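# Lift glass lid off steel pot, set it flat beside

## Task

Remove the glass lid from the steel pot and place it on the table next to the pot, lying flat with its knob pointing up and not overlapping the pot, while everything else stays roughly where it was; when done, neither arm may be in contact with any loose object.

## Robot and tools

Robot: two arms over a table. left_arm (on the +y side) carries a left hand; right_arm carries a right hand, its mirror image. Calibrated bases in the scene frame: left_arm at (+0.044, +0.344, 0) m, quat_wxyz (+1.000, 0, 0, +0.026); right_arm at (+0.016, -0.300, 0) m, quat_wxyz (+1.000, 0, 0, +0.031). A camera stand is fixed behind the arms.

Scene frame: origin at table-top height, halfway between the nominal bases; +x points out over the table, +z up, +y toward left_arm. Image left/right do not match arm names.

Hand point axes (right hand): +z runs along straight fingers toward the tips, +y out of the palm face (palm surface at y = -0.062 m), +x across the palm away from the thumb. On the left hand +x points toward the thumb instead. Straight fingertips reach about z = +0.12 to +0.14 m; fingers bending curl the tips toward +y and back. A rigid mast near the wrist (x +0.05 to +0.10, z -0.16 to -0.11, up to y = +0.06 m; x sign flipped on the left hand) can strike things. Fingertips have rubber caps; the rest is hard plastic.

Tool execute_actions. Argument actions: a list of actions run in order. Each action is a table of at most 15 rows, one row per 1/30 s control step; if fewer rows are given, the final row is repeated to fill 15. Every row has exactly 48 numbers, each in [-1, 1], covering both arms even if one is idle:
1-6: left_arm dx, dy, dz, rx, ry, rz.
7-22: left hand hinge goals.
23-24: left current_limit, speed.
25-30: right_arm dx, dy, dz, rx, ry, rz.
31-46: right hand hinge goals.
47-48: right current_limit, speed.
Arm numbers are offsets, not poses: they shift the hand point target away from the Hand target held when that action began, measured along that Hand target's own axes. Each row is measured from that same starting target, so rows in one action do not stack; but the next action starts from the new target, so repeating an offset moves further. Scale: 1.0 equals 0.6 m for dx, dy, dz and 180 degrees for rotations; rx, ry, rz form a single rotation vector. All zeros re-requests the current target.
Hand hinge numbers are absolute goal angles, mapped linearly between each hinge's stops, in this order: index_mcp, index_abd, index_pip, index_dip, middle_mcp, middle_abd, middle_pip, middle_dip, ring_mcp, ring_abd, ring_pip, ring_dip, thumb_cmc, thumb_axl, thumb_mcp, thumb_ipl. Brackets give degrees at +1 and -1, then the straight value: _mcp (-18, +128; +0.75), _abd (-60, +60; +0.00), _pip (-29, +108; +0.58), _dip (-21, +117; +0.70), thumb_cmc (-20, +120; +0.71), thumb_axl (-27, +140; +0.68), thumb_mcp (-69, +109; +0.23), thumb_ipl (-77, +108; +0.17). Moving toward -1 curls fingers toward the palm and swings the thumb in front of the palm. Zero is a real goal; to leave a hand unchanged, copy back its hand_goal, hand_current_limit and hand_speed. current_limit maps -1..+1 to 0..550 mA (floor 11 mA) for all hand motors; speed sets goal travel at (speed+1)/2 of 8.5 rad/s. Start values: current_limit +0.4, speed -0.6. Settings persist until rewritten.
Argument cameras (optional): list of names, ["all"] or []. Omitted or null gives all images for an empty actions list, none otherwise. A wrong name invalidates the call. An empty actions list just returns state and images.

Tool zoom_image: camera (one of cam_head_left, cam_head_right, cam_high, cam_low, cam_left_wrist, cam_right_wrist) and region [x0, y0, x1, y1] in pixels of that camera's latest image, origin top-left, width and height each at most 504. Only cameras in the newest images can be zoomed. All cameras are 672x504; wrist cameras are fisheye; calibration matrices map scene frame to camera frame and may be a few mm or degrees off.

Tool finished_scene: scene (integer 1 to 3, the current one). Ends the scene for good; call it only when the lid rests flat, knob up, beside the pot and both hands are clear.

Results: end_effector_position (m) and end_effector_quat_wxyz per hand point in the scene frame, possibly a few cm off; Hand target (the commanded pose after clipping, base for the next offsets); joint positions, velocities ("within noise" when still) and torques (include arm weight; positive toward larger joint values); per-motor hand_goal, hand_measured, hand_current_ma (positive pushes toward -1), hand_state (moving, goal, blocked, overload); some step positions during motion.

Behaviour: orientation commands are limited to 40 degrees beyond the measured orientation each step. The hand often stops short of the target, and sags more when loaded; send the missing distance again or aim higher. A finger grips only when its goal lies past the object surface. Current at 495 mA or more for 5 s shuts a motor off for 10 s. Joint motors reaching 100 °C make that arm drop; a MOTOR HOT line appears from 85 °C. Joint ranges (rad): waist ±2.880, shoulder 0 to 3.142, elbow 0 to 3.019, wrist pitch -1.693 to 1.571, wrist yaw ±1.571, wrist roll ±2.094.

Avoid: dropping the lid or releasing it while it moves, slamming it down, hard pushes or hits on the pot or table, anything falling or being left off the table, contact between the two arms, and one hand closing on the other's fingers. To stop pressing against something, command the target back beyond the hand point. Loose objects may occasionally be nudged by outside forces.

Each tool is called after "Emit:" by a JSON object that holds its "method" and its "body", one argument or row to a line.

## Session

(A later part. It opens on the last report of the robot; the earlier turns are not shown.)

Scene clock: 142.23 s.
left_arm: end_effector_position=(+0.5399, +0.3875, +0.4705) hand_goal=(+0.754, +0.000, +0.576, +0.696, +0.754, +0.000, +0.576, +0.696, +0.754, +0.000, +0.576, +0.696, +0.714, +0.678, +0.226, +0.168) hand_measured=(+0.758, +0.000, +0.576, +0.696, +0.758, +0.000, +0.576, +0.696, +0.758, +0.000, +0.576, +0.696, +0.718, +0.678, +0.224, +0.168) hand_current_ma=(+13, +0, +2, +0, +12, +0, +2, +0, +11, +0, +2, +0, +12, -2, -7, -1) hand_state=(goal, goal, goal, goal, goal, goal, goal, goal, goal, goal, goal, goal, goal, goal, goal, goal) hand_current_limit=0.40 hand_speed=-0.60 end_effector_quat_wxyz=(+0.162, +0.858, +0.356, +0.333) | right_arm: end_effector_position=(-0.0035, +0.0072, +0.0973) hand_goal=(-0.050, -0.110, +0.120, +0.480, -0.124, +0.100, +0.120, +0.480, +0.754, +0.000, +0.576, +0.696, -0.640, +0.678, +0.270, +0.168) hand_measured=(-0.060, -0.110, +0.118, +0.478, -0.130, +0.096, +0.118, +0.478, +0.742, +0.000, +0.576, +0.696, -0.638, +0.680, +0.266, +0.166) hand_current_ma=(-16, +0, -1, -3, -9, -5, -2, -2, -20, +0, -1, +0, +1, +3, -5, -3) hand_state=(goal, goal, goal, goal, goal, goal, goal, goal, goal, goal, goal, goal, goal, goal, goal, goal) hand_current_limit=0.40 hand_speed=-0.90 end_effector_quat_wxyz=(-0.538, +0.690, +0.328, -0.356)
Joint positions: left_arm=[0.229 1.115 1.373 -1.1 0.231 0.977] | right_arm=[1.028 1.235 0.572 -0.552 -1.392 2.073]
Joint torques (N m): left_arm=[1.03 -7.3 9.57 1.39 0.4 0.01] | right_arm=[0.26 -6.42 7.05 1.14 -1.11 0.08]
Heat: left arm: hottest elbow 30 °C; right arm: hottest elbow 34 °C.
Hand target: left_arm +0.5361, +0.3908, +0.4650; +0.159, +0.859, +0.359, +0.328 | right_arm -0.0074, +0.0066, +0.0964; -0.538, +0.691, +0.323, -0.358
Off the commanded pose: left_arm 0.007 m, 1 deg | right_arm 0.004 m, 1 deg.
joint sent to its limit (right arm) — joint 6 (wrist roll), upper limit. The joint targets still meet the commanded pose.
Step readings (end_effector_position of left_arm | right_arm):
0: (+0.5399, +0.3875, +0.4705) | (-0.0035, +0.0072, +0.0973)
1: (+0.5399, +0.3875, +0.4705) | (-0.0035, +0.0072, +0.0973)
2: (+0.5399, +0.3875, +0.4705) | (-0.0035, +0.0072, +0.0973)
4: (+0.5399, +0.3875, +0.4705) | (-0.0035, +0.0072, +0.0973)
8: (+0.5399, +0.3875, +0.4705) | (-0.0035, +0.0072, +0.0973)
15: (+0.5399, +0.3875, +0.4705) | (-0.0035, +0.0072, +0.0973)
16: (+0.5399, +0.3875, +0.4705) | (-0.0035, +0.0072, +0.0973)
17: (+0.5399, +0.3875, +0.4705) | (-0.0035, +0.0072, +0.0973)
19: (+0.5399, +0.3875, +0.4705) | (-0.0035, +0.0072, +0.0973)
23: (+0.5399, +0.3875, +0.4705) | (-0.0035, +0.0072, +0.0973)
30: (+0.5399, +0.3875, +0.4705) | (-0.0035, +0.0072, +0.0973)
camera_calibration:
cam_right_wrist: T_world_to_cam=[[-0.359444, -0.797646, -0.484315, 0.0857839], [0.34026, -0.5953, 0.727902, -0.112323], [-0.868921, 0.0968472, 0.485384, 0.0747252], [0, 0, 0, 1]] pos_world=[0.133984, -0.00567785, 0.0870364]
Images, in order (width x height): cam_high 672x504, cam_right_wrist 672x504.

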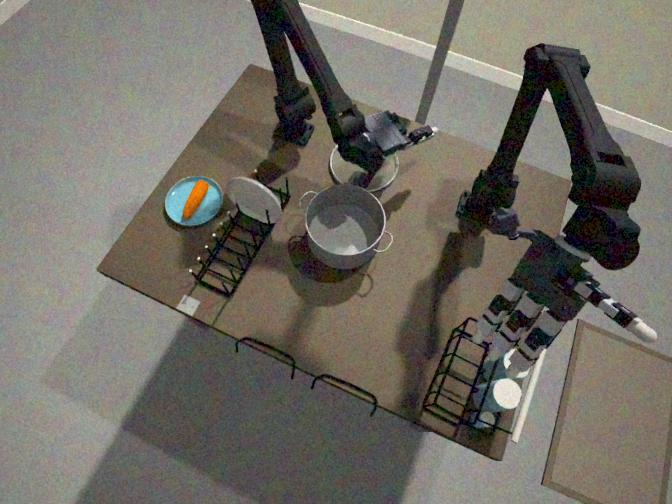

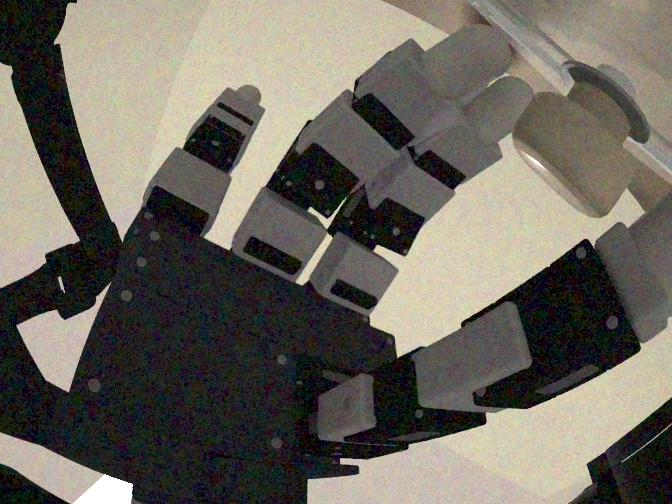

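Emit:
{"method": "execute_actions", "body": {
  "actions": [
    [[0,0,0,0,0,0,0.754,0,0.576,0.696,0.754,0,0.576,0.696,0.754,0,0.576,0.696,0.714,0.678,0.226,0.168,0.4,-0.6,0.001,-0.0194,-0.003,0,0,0,-0.05,-0.11,0.12,0.479,-0.115,0.10,0.12,0.479,0.754,0,0.576,0.696,-0.64,0.678,0.28,0.168,0.4,-0.9]],
    [[0,0,0,0,0,0,0.754,0,0.576,0.696,0.754,0,0.576,0.696,0.754,0,0.576,0.696,0.714,0.678,0.226,0.168,0.4,-0.6,0.001,-0.0194,-0.003,0,0,0,-0.04,-0.11,0.12,0.479,-0.115,0.10,0.12,0.479,0.754,0,0.576,0.696,-0.64,0.678,0.28,0.168,0.4,-0.9]]
  ],
  "cameras": ["cam_high","cam_right_wrist"]
}}

Emit:
{"method": "zoom_image", "body": {
  "camera": "cam_high",
  "region": [310, 100, 430, 230]
}}

Scene clock: 144.43 s.
left_arm: end_effector_position=(+0.5399, +0.3875, +0.4705) hand_goal=(+0.754, +0.000, +0.576, +0.696, +0.754, +0.000, +0.576, +0.696, +0.754, +0.000, +0.576, +0.696, +0.714, +0.678, +0.226, +0.168) hand_measured=(+0.758, +0.000, +0.576, +0.696, +0.758, +0.000, +0.576, +0.696, +0.758, +0.000, +0.576, +0.696, +0.718, +0.678, +0.224, +0.168) hand_current_ma=(+13, +0, +2, +0, +12, +0, +2, +0, +11, +0, +2, +0, +12, -2, -7, -1) hand_state=(goal, goal, goal, goal, goal, goal, goal, goal, goal, goal, goal, goal, goal, goal, goal, goal) hand_current_limit=0.40 hand_speed=-0.60 end_effector_quat_wxyz=(+0.162, +0.858, +0.356, +0.333) | right_arm: end_effector_position=(-0.0087, -0.0025, +0.1041) hand_goal=(-0.040, -0.110, +0.120, +0.480, -0.114, +0.100, +0.120, +0.480, +0.754, +0.000, +0.576, +0.696, -0.640, +0.678, +0.280, +0.168) hand_measured=(-0.050, -0.110, +0.118, +0.478, -0.120, +0.096, +0.118, +0.478, +0.742, +0.000, +0.576, +0.696, -0.638, +0.680, +0.276, +0.166) hand_current_ma=(-17, +0, -1, -3, -10, -5, -2, -2, -20, +0, -1, +0, +1, +3, -6, -3) hand_state=(goal, goal, goal, goal, goal, goal, goal, goal, goal, goal, goal, goal, goal, goal, goal, goal) hand_current_limit=0.40 hand_speed=-0.90 end_effector_quat_wxyz=(-0.530, +0.695, +0.317, -0.368)
Joint positions: left_arm=[0.229 1.115 1.373 -1.1 0.231 0.977] | right_arm=[1.028 1.208 0.572 -0.618 -1.393 2.074]
Joint torques (N m): left_arm=[1.03 -7.41 9.55 1.37 0.38 0.02] | right_arm=[0.32 -7.12 10.63 0.46 -1.13 0.11]
Heat: left arm: hottest elbow 30 °C; right arm: hottest elbow 34 °C.
Hand target: left_arm +0.5361, +0.3908, +0.4650; +0.159, +0.859, +0.359, +0.328 | right_arm -0.0052, +0.0107, +0.1196; -0.539, +0.691, +0.323, -0.358
Off the commanded pose: left_arm 0.007 m, 1 deg | right_arm 0.021 m, 2 deg.
joint sent to its limit (right arm) — joint 6 (wrist roll), upper limit. The joint targets still meet the commanded pose.
Step readings (end_effector_position of left_arm | right_arm):
0: (+0.5399, +0.3875, +0.4705) | (-0.0035, +0.0072, +0.0973)
1: (+0.5399, +0.3875, +0.4705) | (-0.0035, +0.0072, +0.0973)
2: (+0.5399, +0.3875, +0.4705) | (-0.0035, +0.0072, +0.0973)
4: (+0.5399, +0.3875, +0.4705) | (-0.0039, +0.0063, +0.0974)
8: (+0.5399, +0.3875, +0.4705) | (-0.0050, +0.0043, +0.0980)
15: (+0.5399, +0.3875, +0.4705) | (-0.0054, +0.0035, +0.0992)
16: (+0.5399, +0.3875, +0.4705) | (-0.0055, +0.0034, +0.0992)
17: (+0.5399, +0.3875, +0.4705) | (-0.0058, +0.0028, +0.0993)
19: (+0.5399, +0.3875, +0.4705) | (-0.0068, +0.0008, +0.1002)
23: (+0.5399, +0.3875, +0.4705) | (-0.0080, -0.0014, +0.1029)
30: (+0.5399, +0.3875, +0.4705) | (-0.0086, -0.0024, +0.1041)
camera_calibration:
cam_right_wrist: T_world_to_cam=[[-0.368104, -0.813617, -0.45003, 0.075778], [0.354695, -0.570293, 0.740917, -0.122412], [-0.859471, 0.113111, 0.498513, 0.0665174], [0, 0, 0, 1]] pos_world=[0.128483, -0.01568, 0.0916394]
Images, in order (width x height): cam_high 672x504, cam_right_wrist 672x504.

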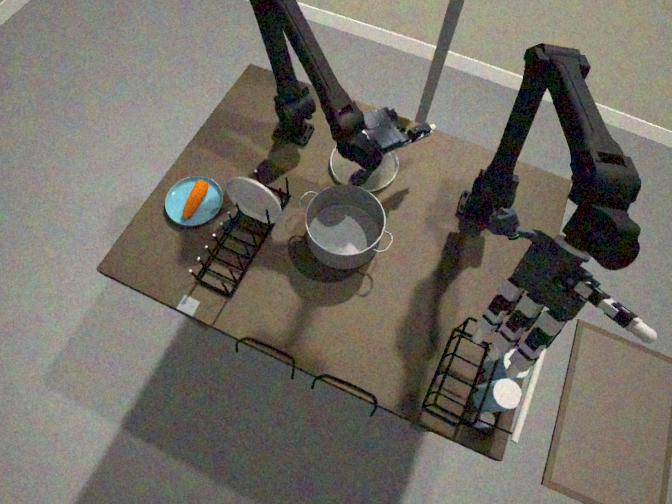

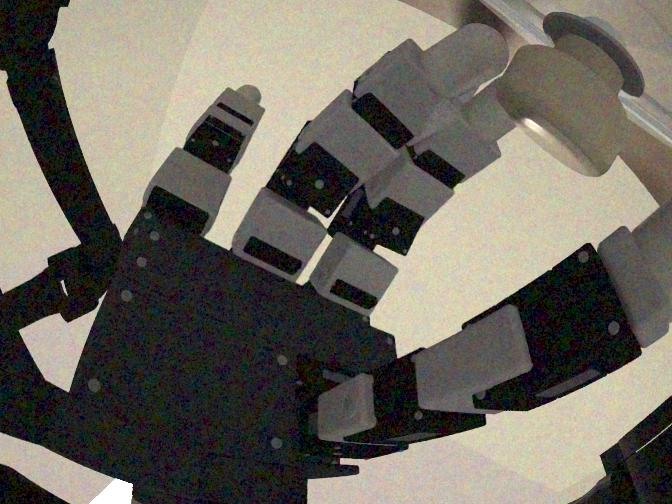

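Scaled by 3.877.

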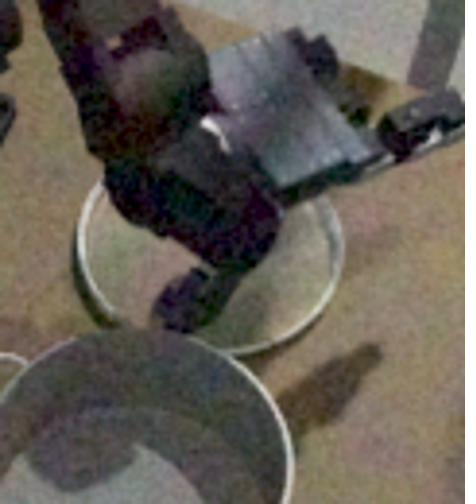

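Emit:
{"method": "execute_actions", "body": {
  "actions": [
    [[0,0,0,0,0,0,0.754,0,0.576,0.696,0.754,0,0.576,0.696,0.754,0,0.576,0.696,0.714,0.678,0.226,0.168,0.4,-0.6,0,-0.0194,-0.003,0,0,0,-0.03,-0.11,0.12,0.479,-0.10,0.10,0.12,0.479,0.754,0,0.576,0.696,-0.64,0.678,0.29,0.168,0.4,-0.9]],
    [[0,0,0,0,0,0,0.754,0,0.576,0.696,0.754,0,0.576,0.696,0.754,0,0.576,0.696,0.714,0.678,0.226,0.168,0.4,-0.6,0,-0.022,-0.0036,0,0,0,0.0,-0.11,0.12,0.479,-0.06,0.10,0.12,0.479,0.754,0,0.576,0.696,-0.64,0.678,0.31,0.168,0.4,-0.85]],
    [[0,0,0,0,0,0,0.754,0,0.576,0.696,0.754,0,0.576,0.696,0.754,0,0.576,0.696,0.714,0.678,0.226,0.168,0.4,-0.6,0,-0.028,-0.0045,0,0,0,0.05,-0.11,0.12,0.479,0.0,0.10,0.12,0.479,0.754,0,0.576,0.696,-0.64,0.678,0.33,0.168,0.4,-0.8]]
  ],
  "cameras": ["cam_high","cam_right_wrist"]
}}

Emit:
{"method": "zoom_image", "body": {
  "camera": "cam_high",
  "region": [310, 100, 430, 230]
}}

Scene clock: 147.30 s.
left_arm: end_effector_position=(+0.5399, +0.3875, +0.4705) hand_goal=(+0.754, +0.000, +0.576, +0.696, +0.754, +0.000, +0.576, +0.696, +0.754, +0.000, +0.576, +0.696, +0.714, +0.678, +0.226, +0.168) hand_measured=(+0.758, +0.000, +0.576, +0.696, +0.758, +0.000, +0.576, +0.696, +0.758, +0.000, +0.576, +0.696, +0.718, +0.678, +0.224, +0.168) hand_current_ma=(+13, +0, +2, +0, +12, +0, +2, +0, +11, +0, +2, +0, +12, -2, -7, -1) hand_state=(goal, goal, goal, goal, goal, goal, goal, goal, goal, goal, goal, goal, goal, goal, goal, goal) hand_current_limit=0.40 hand_speed=-0.60 end_effector_quat_wxyz=(+0.162, +0.858, +0.356, +0.333) | right_arm: end_effector_position=(-0.0060, +0.0028, +0.1436) hand_goal=(+0.050, -0.110, +0.120, +0.480, +0.000, +0.100, +0.120, +0.480, +0.754, +0.000, +0.576, +0.696, -0.640, +0.678, +0.330, +0.168) hand_measured=(+0.038, -0.110, +0.118, +0.478, -0.008, +0.096, +0.118, +0.478, +0.742, +0.000, +0.576, +0.696, -0.640, +0.680, +0.326, +0.166) hand_current_ma=(-21, +0, -1, -3, -14, -5, -2, -2, -20, +0, -1, +0, +1, +3, -7, -3) hand_state=(goal, goal, goal, goal, goal, goal, goal, goal, goal, goal, goal, goal, goal, goal, goal, goal) hand_current_limit=0.40 hand_speed=-0.80 end_effector_quat_wxyz=(-0.529, +0.696, +0.316, -0.369)
Joint positions: left_arm=[0.229 1.115 1.373 -1.1 0.231 0.977] | right_arm=[1.028 1.15 0.651 -0.757 -1.394 2.074]
Joint torques (N m): left_arm=[1.08 -7.41 9.58 1.4 0.39 0.01] | right_arm=[0.32 -6.65 11.73 0.39 -1.09 0.09]
Heat: left arm: hottest elbow 30 °C; right arm: hottest elbow 34 °C.
Hand target: left_arm +0.5361, +0.3908, +0.4650; +0.159, +0.859, +0.359, +0.328 | right_arm -0.0021, +0.0160, +0.1613; -0.539, +0.691, +0.323, -0.358
Off the commanded pose: left_arm 0.007 m, 1 deg | right_arm 0.022 m, 2 deg.
joint sent to its limit (right arm) — joint 6 (wrist roll), upper limit. The joint targets still meet the commanded pose.
Step readings (end_effector_position of left_arm | right_arm):
0: (+0.5399, +0.3875, +0.4705) | (-0.0087, -0.0025, +0.1041)
1: (+0.5399, +0.3875, +0.4705) | (-0.0087, -0.0026, +0.1041)
2: (+0.5399, +0.3875, +0.4705) | (-0.0090, -0.0031, +0.1043)
4: (+0.5399, +0.3875, +0.4705) | (-0.0095, -0.0041, +0.1059)
8: (+0.5399, +0.3875, +0.4705) | (-0.0091, -0.0033, +0.1111)
15: (+0.5399, +0.3875, +0.4705) | (-0.0084, -0.0019, +0.1144)
16: (+0.5399, +0.3875, +0.4705) | (-0.0085, -0.0021, +0.1145)
17: (+0.5399, +0.3875, +0.4705) | (-0.0087, -0.0025, +0.1149)
19: (+0.5399, +0.3875, +0.4705) | (-0.0090, -0.0030, +0.1169)
23: (+0.5399, +0.3875, +0.4705) | (-0.0080, -0.0011, +0.1235)
30: (+0.5399, +0.3875, +0.4705) | (-0.0073, +0.0002, +0.1271)
31: (+0.5399, +0.3875, +0.4705) | (-0.0073, +0.0001, +0.1272)
32: (+0.5399, +0.3875, +0.4705) | (-0.0076, -0.0004, +0.1278)
34: (+0.5399, +0.3875, +0.4705) | (-0.0079, -0.0010, +0.1303)
38: (+0.5399, +0.3875, +0.4705) | (-0.0066, +0.0015, +0.1388)
45: (+0.5399, +0.3875, +0.4705) | (-0.0059, +0.0030, +0.1436)
camera_calibration:
cam_right_wrist: T_world_to_cam=[[-0.368853, -0.814578, -0.447673, 0.0986313], [0.356175, -0.568738, 0.741401, -0.14965], [-0.858537, 0.114018, 0.499913, 0.0483389], [0, 0, 0, 1]] pos_world=[0.131183, -0.0102801, 0.13094]
Images, in order (width x height): cam_high 672x504, cam_right_wrist 672x504.

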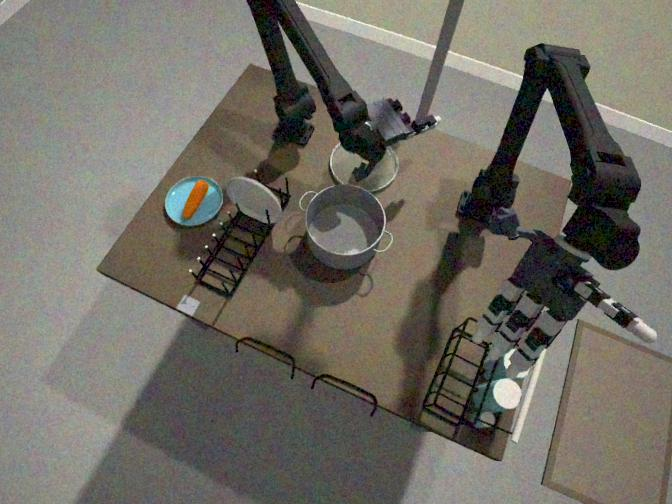

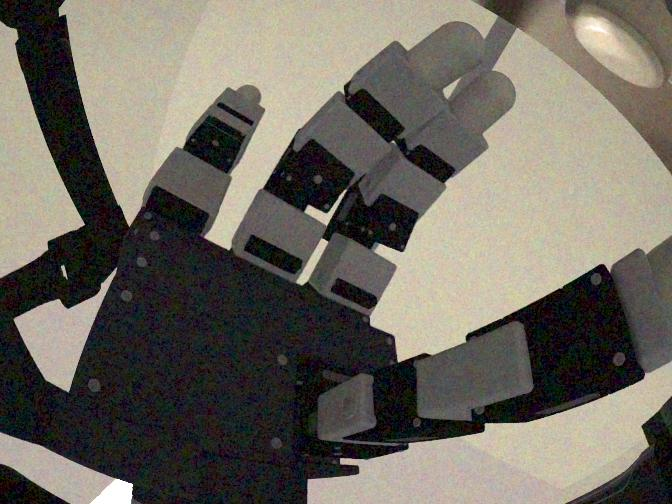

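Scaled by 3.877.

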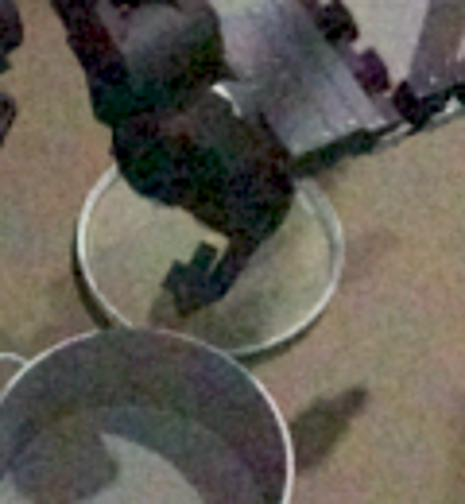

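One more lift, then check.

Emit:
{"method": "execute_actions", "body": {
  "actions": [
    [[0,0,0,0,0,0,0.754,0,0.576,0.696,0.754,0,0.576,0.696,0.754,0,0.576,0.696,0.714,0.678,0.226,0.168,0.4,-0.6,0,-0.028,-0.0045,0,0,0,0.05,-0.11,0.12,0.479,0.0,0.10,0.12,0.479,0.754,0,0.576,0.696,-0.64,0.678,0.33,0.168,0.4,-0.8]],
    [[0,0,0,0,0,0,0.754,0,0.576,0.696,0.754,0,0.576,0.696,0.754,0,0.576,0.696,0.714,0.678,0.226,0.168,0.4,-0.6,0,-0.018,-0.0028,0,0,0,0.05,-0.11,0.12,0.479,0.0,0.10,0.12,0.479,0.754,0,0.576,0.696,-0.64,0.678,0.33,0.168,0.4,-0.8]]
  ],
  "cameras": ["cam_high","cam_head_left","cam_head_right"]
}}

Emit:
{"method": "zoom_image", "body": {
  "camera": "cam_high",
  "region": [310, 100, 430, 230]
}}

Emit:
{"method": "zoom_image", "body": {
  "camera": "cam_head_left",
  "region": [300, 220, 480, 450]
}}

Scene clock: 149.33 s.
left_arm: end_effector_position=(+0.5399, +0.3875, +0.4705) hand_goal=(+0.754, +0.000, +0.576, +0.696, +0.754, +0.000, +0.576, +0.696, +0.754, +0.000, +0.576, +0.696, +0.714, +0.678, +0.226, +0.168) hand_measured=(+0.758, +0.000, +0.576, +0.696, +0.758, +0.000, +0.576, +0.696, +0.758, +0.000, +0.576, +0.696, +0.718, +0.678, +0.224, +0.168) hand_current_ma=(+13, +0, +2, +0, +12, +0, +2, +0, +11, +0, +2, +0, +12, -2, -7, -1) hand_state=(goal, goal, goal, goal, goal, goal, goal, goal, goal, goal, goal, goal, goal, goal, goal, goal) hand_current_limit=0.40 hand_speed=-0.60 end_effector_quat_wxyz=(+0.162, +0.858, +0.356, +0.333) | right_arm: end_effector_position=(-0.0039, +0.0068, +0.1689) hand_goal=(+0.050, -0.110, +0.120, +0.480, +0.000, +0.100, +0.120, +0.480, +0.754, +0.000, +0.576, +0.696, -0.640, +0.678, +0.330, +0.168) hand_measured=(+0.038, -0.110, +0.118, +0.478, -0.008, +0.096, +0.118, +0.478, +0.742, +0.000, +0.576, +0.696, -0.640, +0.680, +0.326, +0.166) hand_current_ma=(-21, +0, -1, -3, -14, -5, -2, -2, -20, +0, -1, +0, +1, +3, -7, -3) hand_state=(goal, goal, goal, goal, goal, goal, goal, goal, goal, goal, goal, goal, goal, goal, goal, goal) hand_current_limit=0.40 hand_speed=-0.80 end_effector_quat_wxyz=(-0.528, +0.696, +0.314, -0.371)
Joint positions: left_arm=[0.229 1.115 1.373 -1.1 0.231 0.977] | right_arm=[1.028 1.129 0.71 -0.842 -1.394 2.074]
Joint torques (N m): left_arm=[1.14 -7.53 9.55 1.37 0.4 0.01] | right_arm=[0.26 -6.95 12.15 0.51 -1.09 0.1]
Heat: left arm: hottest elbow 30 °C; right arm: hottest elbow 34 °C.
Hand target: left_arm +0.5361, +0.3908, +0.4650; +0.159, +0.859, +0.359, +0.328 | right_arm -0.0001, +0.0196, +0.1889; -0.539, +0.691, +0.323, -0.358
Off the commanded pose: left_arm 0.007 m, 1 deg | right_arm 0.024 m, 2 deg.
joint sent to its limit (right arm) — joint 6 (wrist roll), upper limit. The joint targets still meet the commanded pose.
Step readings (end_effector_position of left_arm | right_arm):
0: (+0.5399, +0.3875, +0.4705) | (-0.0060, +0.0028, +0.1436)
1: (+0.5399, +0.3875, +0.4705) | (-0.0060, +0.0027, +0.1436)
2: (+0.5399, +0.3875, +0.4705) | (-0.0062, +0.0023, +0.1442)
4: (+0.5399, +0.3875, +0.4705) | (-0.0065, +0.0018, +0.1467)
8: (+0.5399, +0.3875, +0.4705) | (-0.0052, +0.0042, +0.1546)
15: (+0.5399, +0.3875, +0.4705) | (-0.0046, +0.0055, +0.1594)
16: (+0.5399, +0.3875, +0.4705) | (-0.0047, +0.0053, +0.1594)
17: (+0.5399, +0.3875, +0.4705) | (-0.0048, +0.0051, +0.1598)
19: (+0.5399, +0.3875, +0.4705) | (-0.0050, +0.0046, +0.1613)
23: (+0.5399, +0.3875, +0.4705) | (-0.0042, +0.0062, +0.1661)
30: (+0.5399, +0.3875, +0.4705) | (-0.0038, +0.0069, +0.1689)
Images, in order (width x height): cam_head_left 672x504, cam_head_right 672x504, cam_high 672x504.

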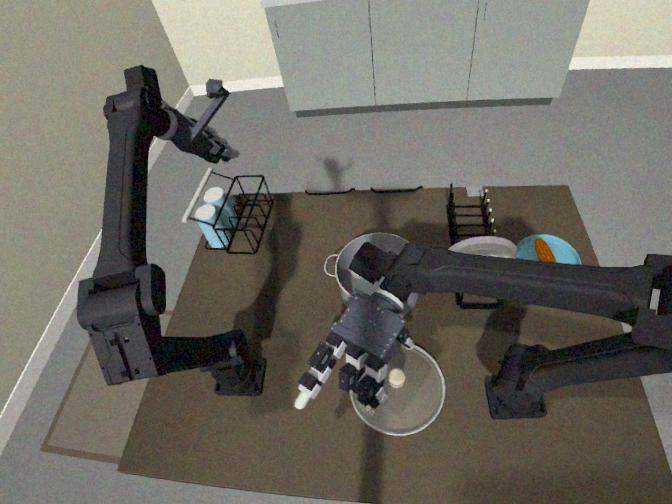

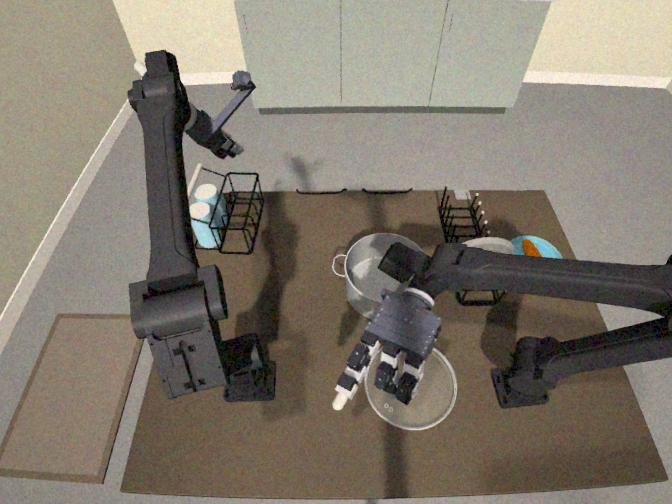

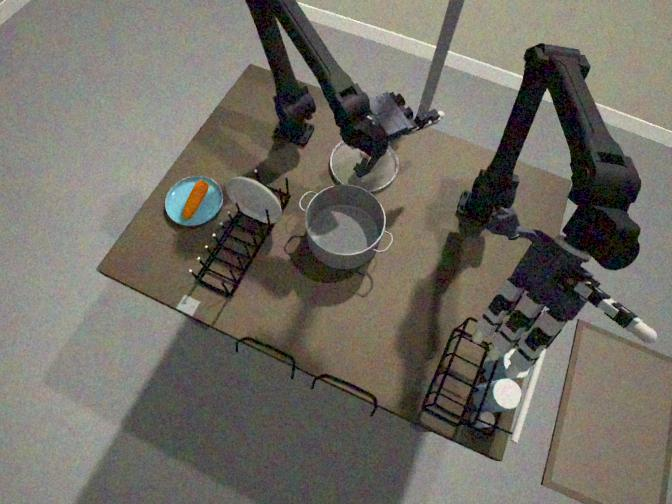

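Scaled by 3.877.

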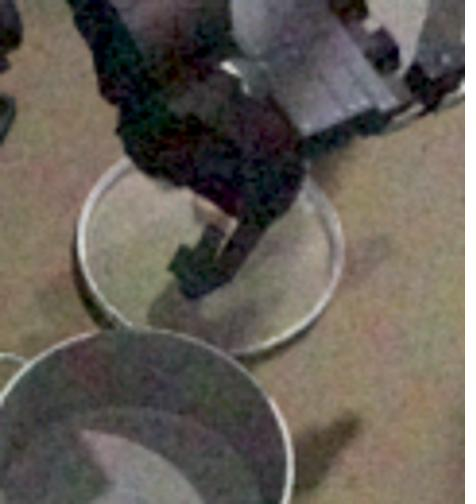

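Scaled by 2.191.

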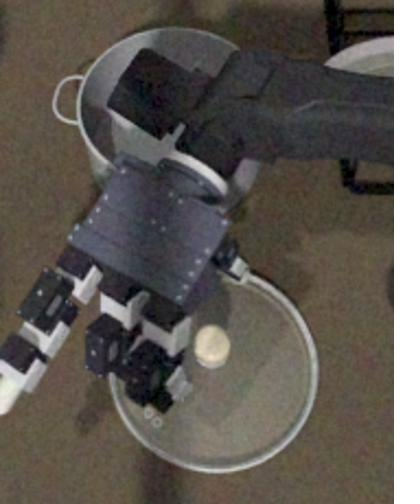

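Emit:
{"method": "finished_scene", "body": {
  "scene": 3
}}

The scene is finished: the task was done.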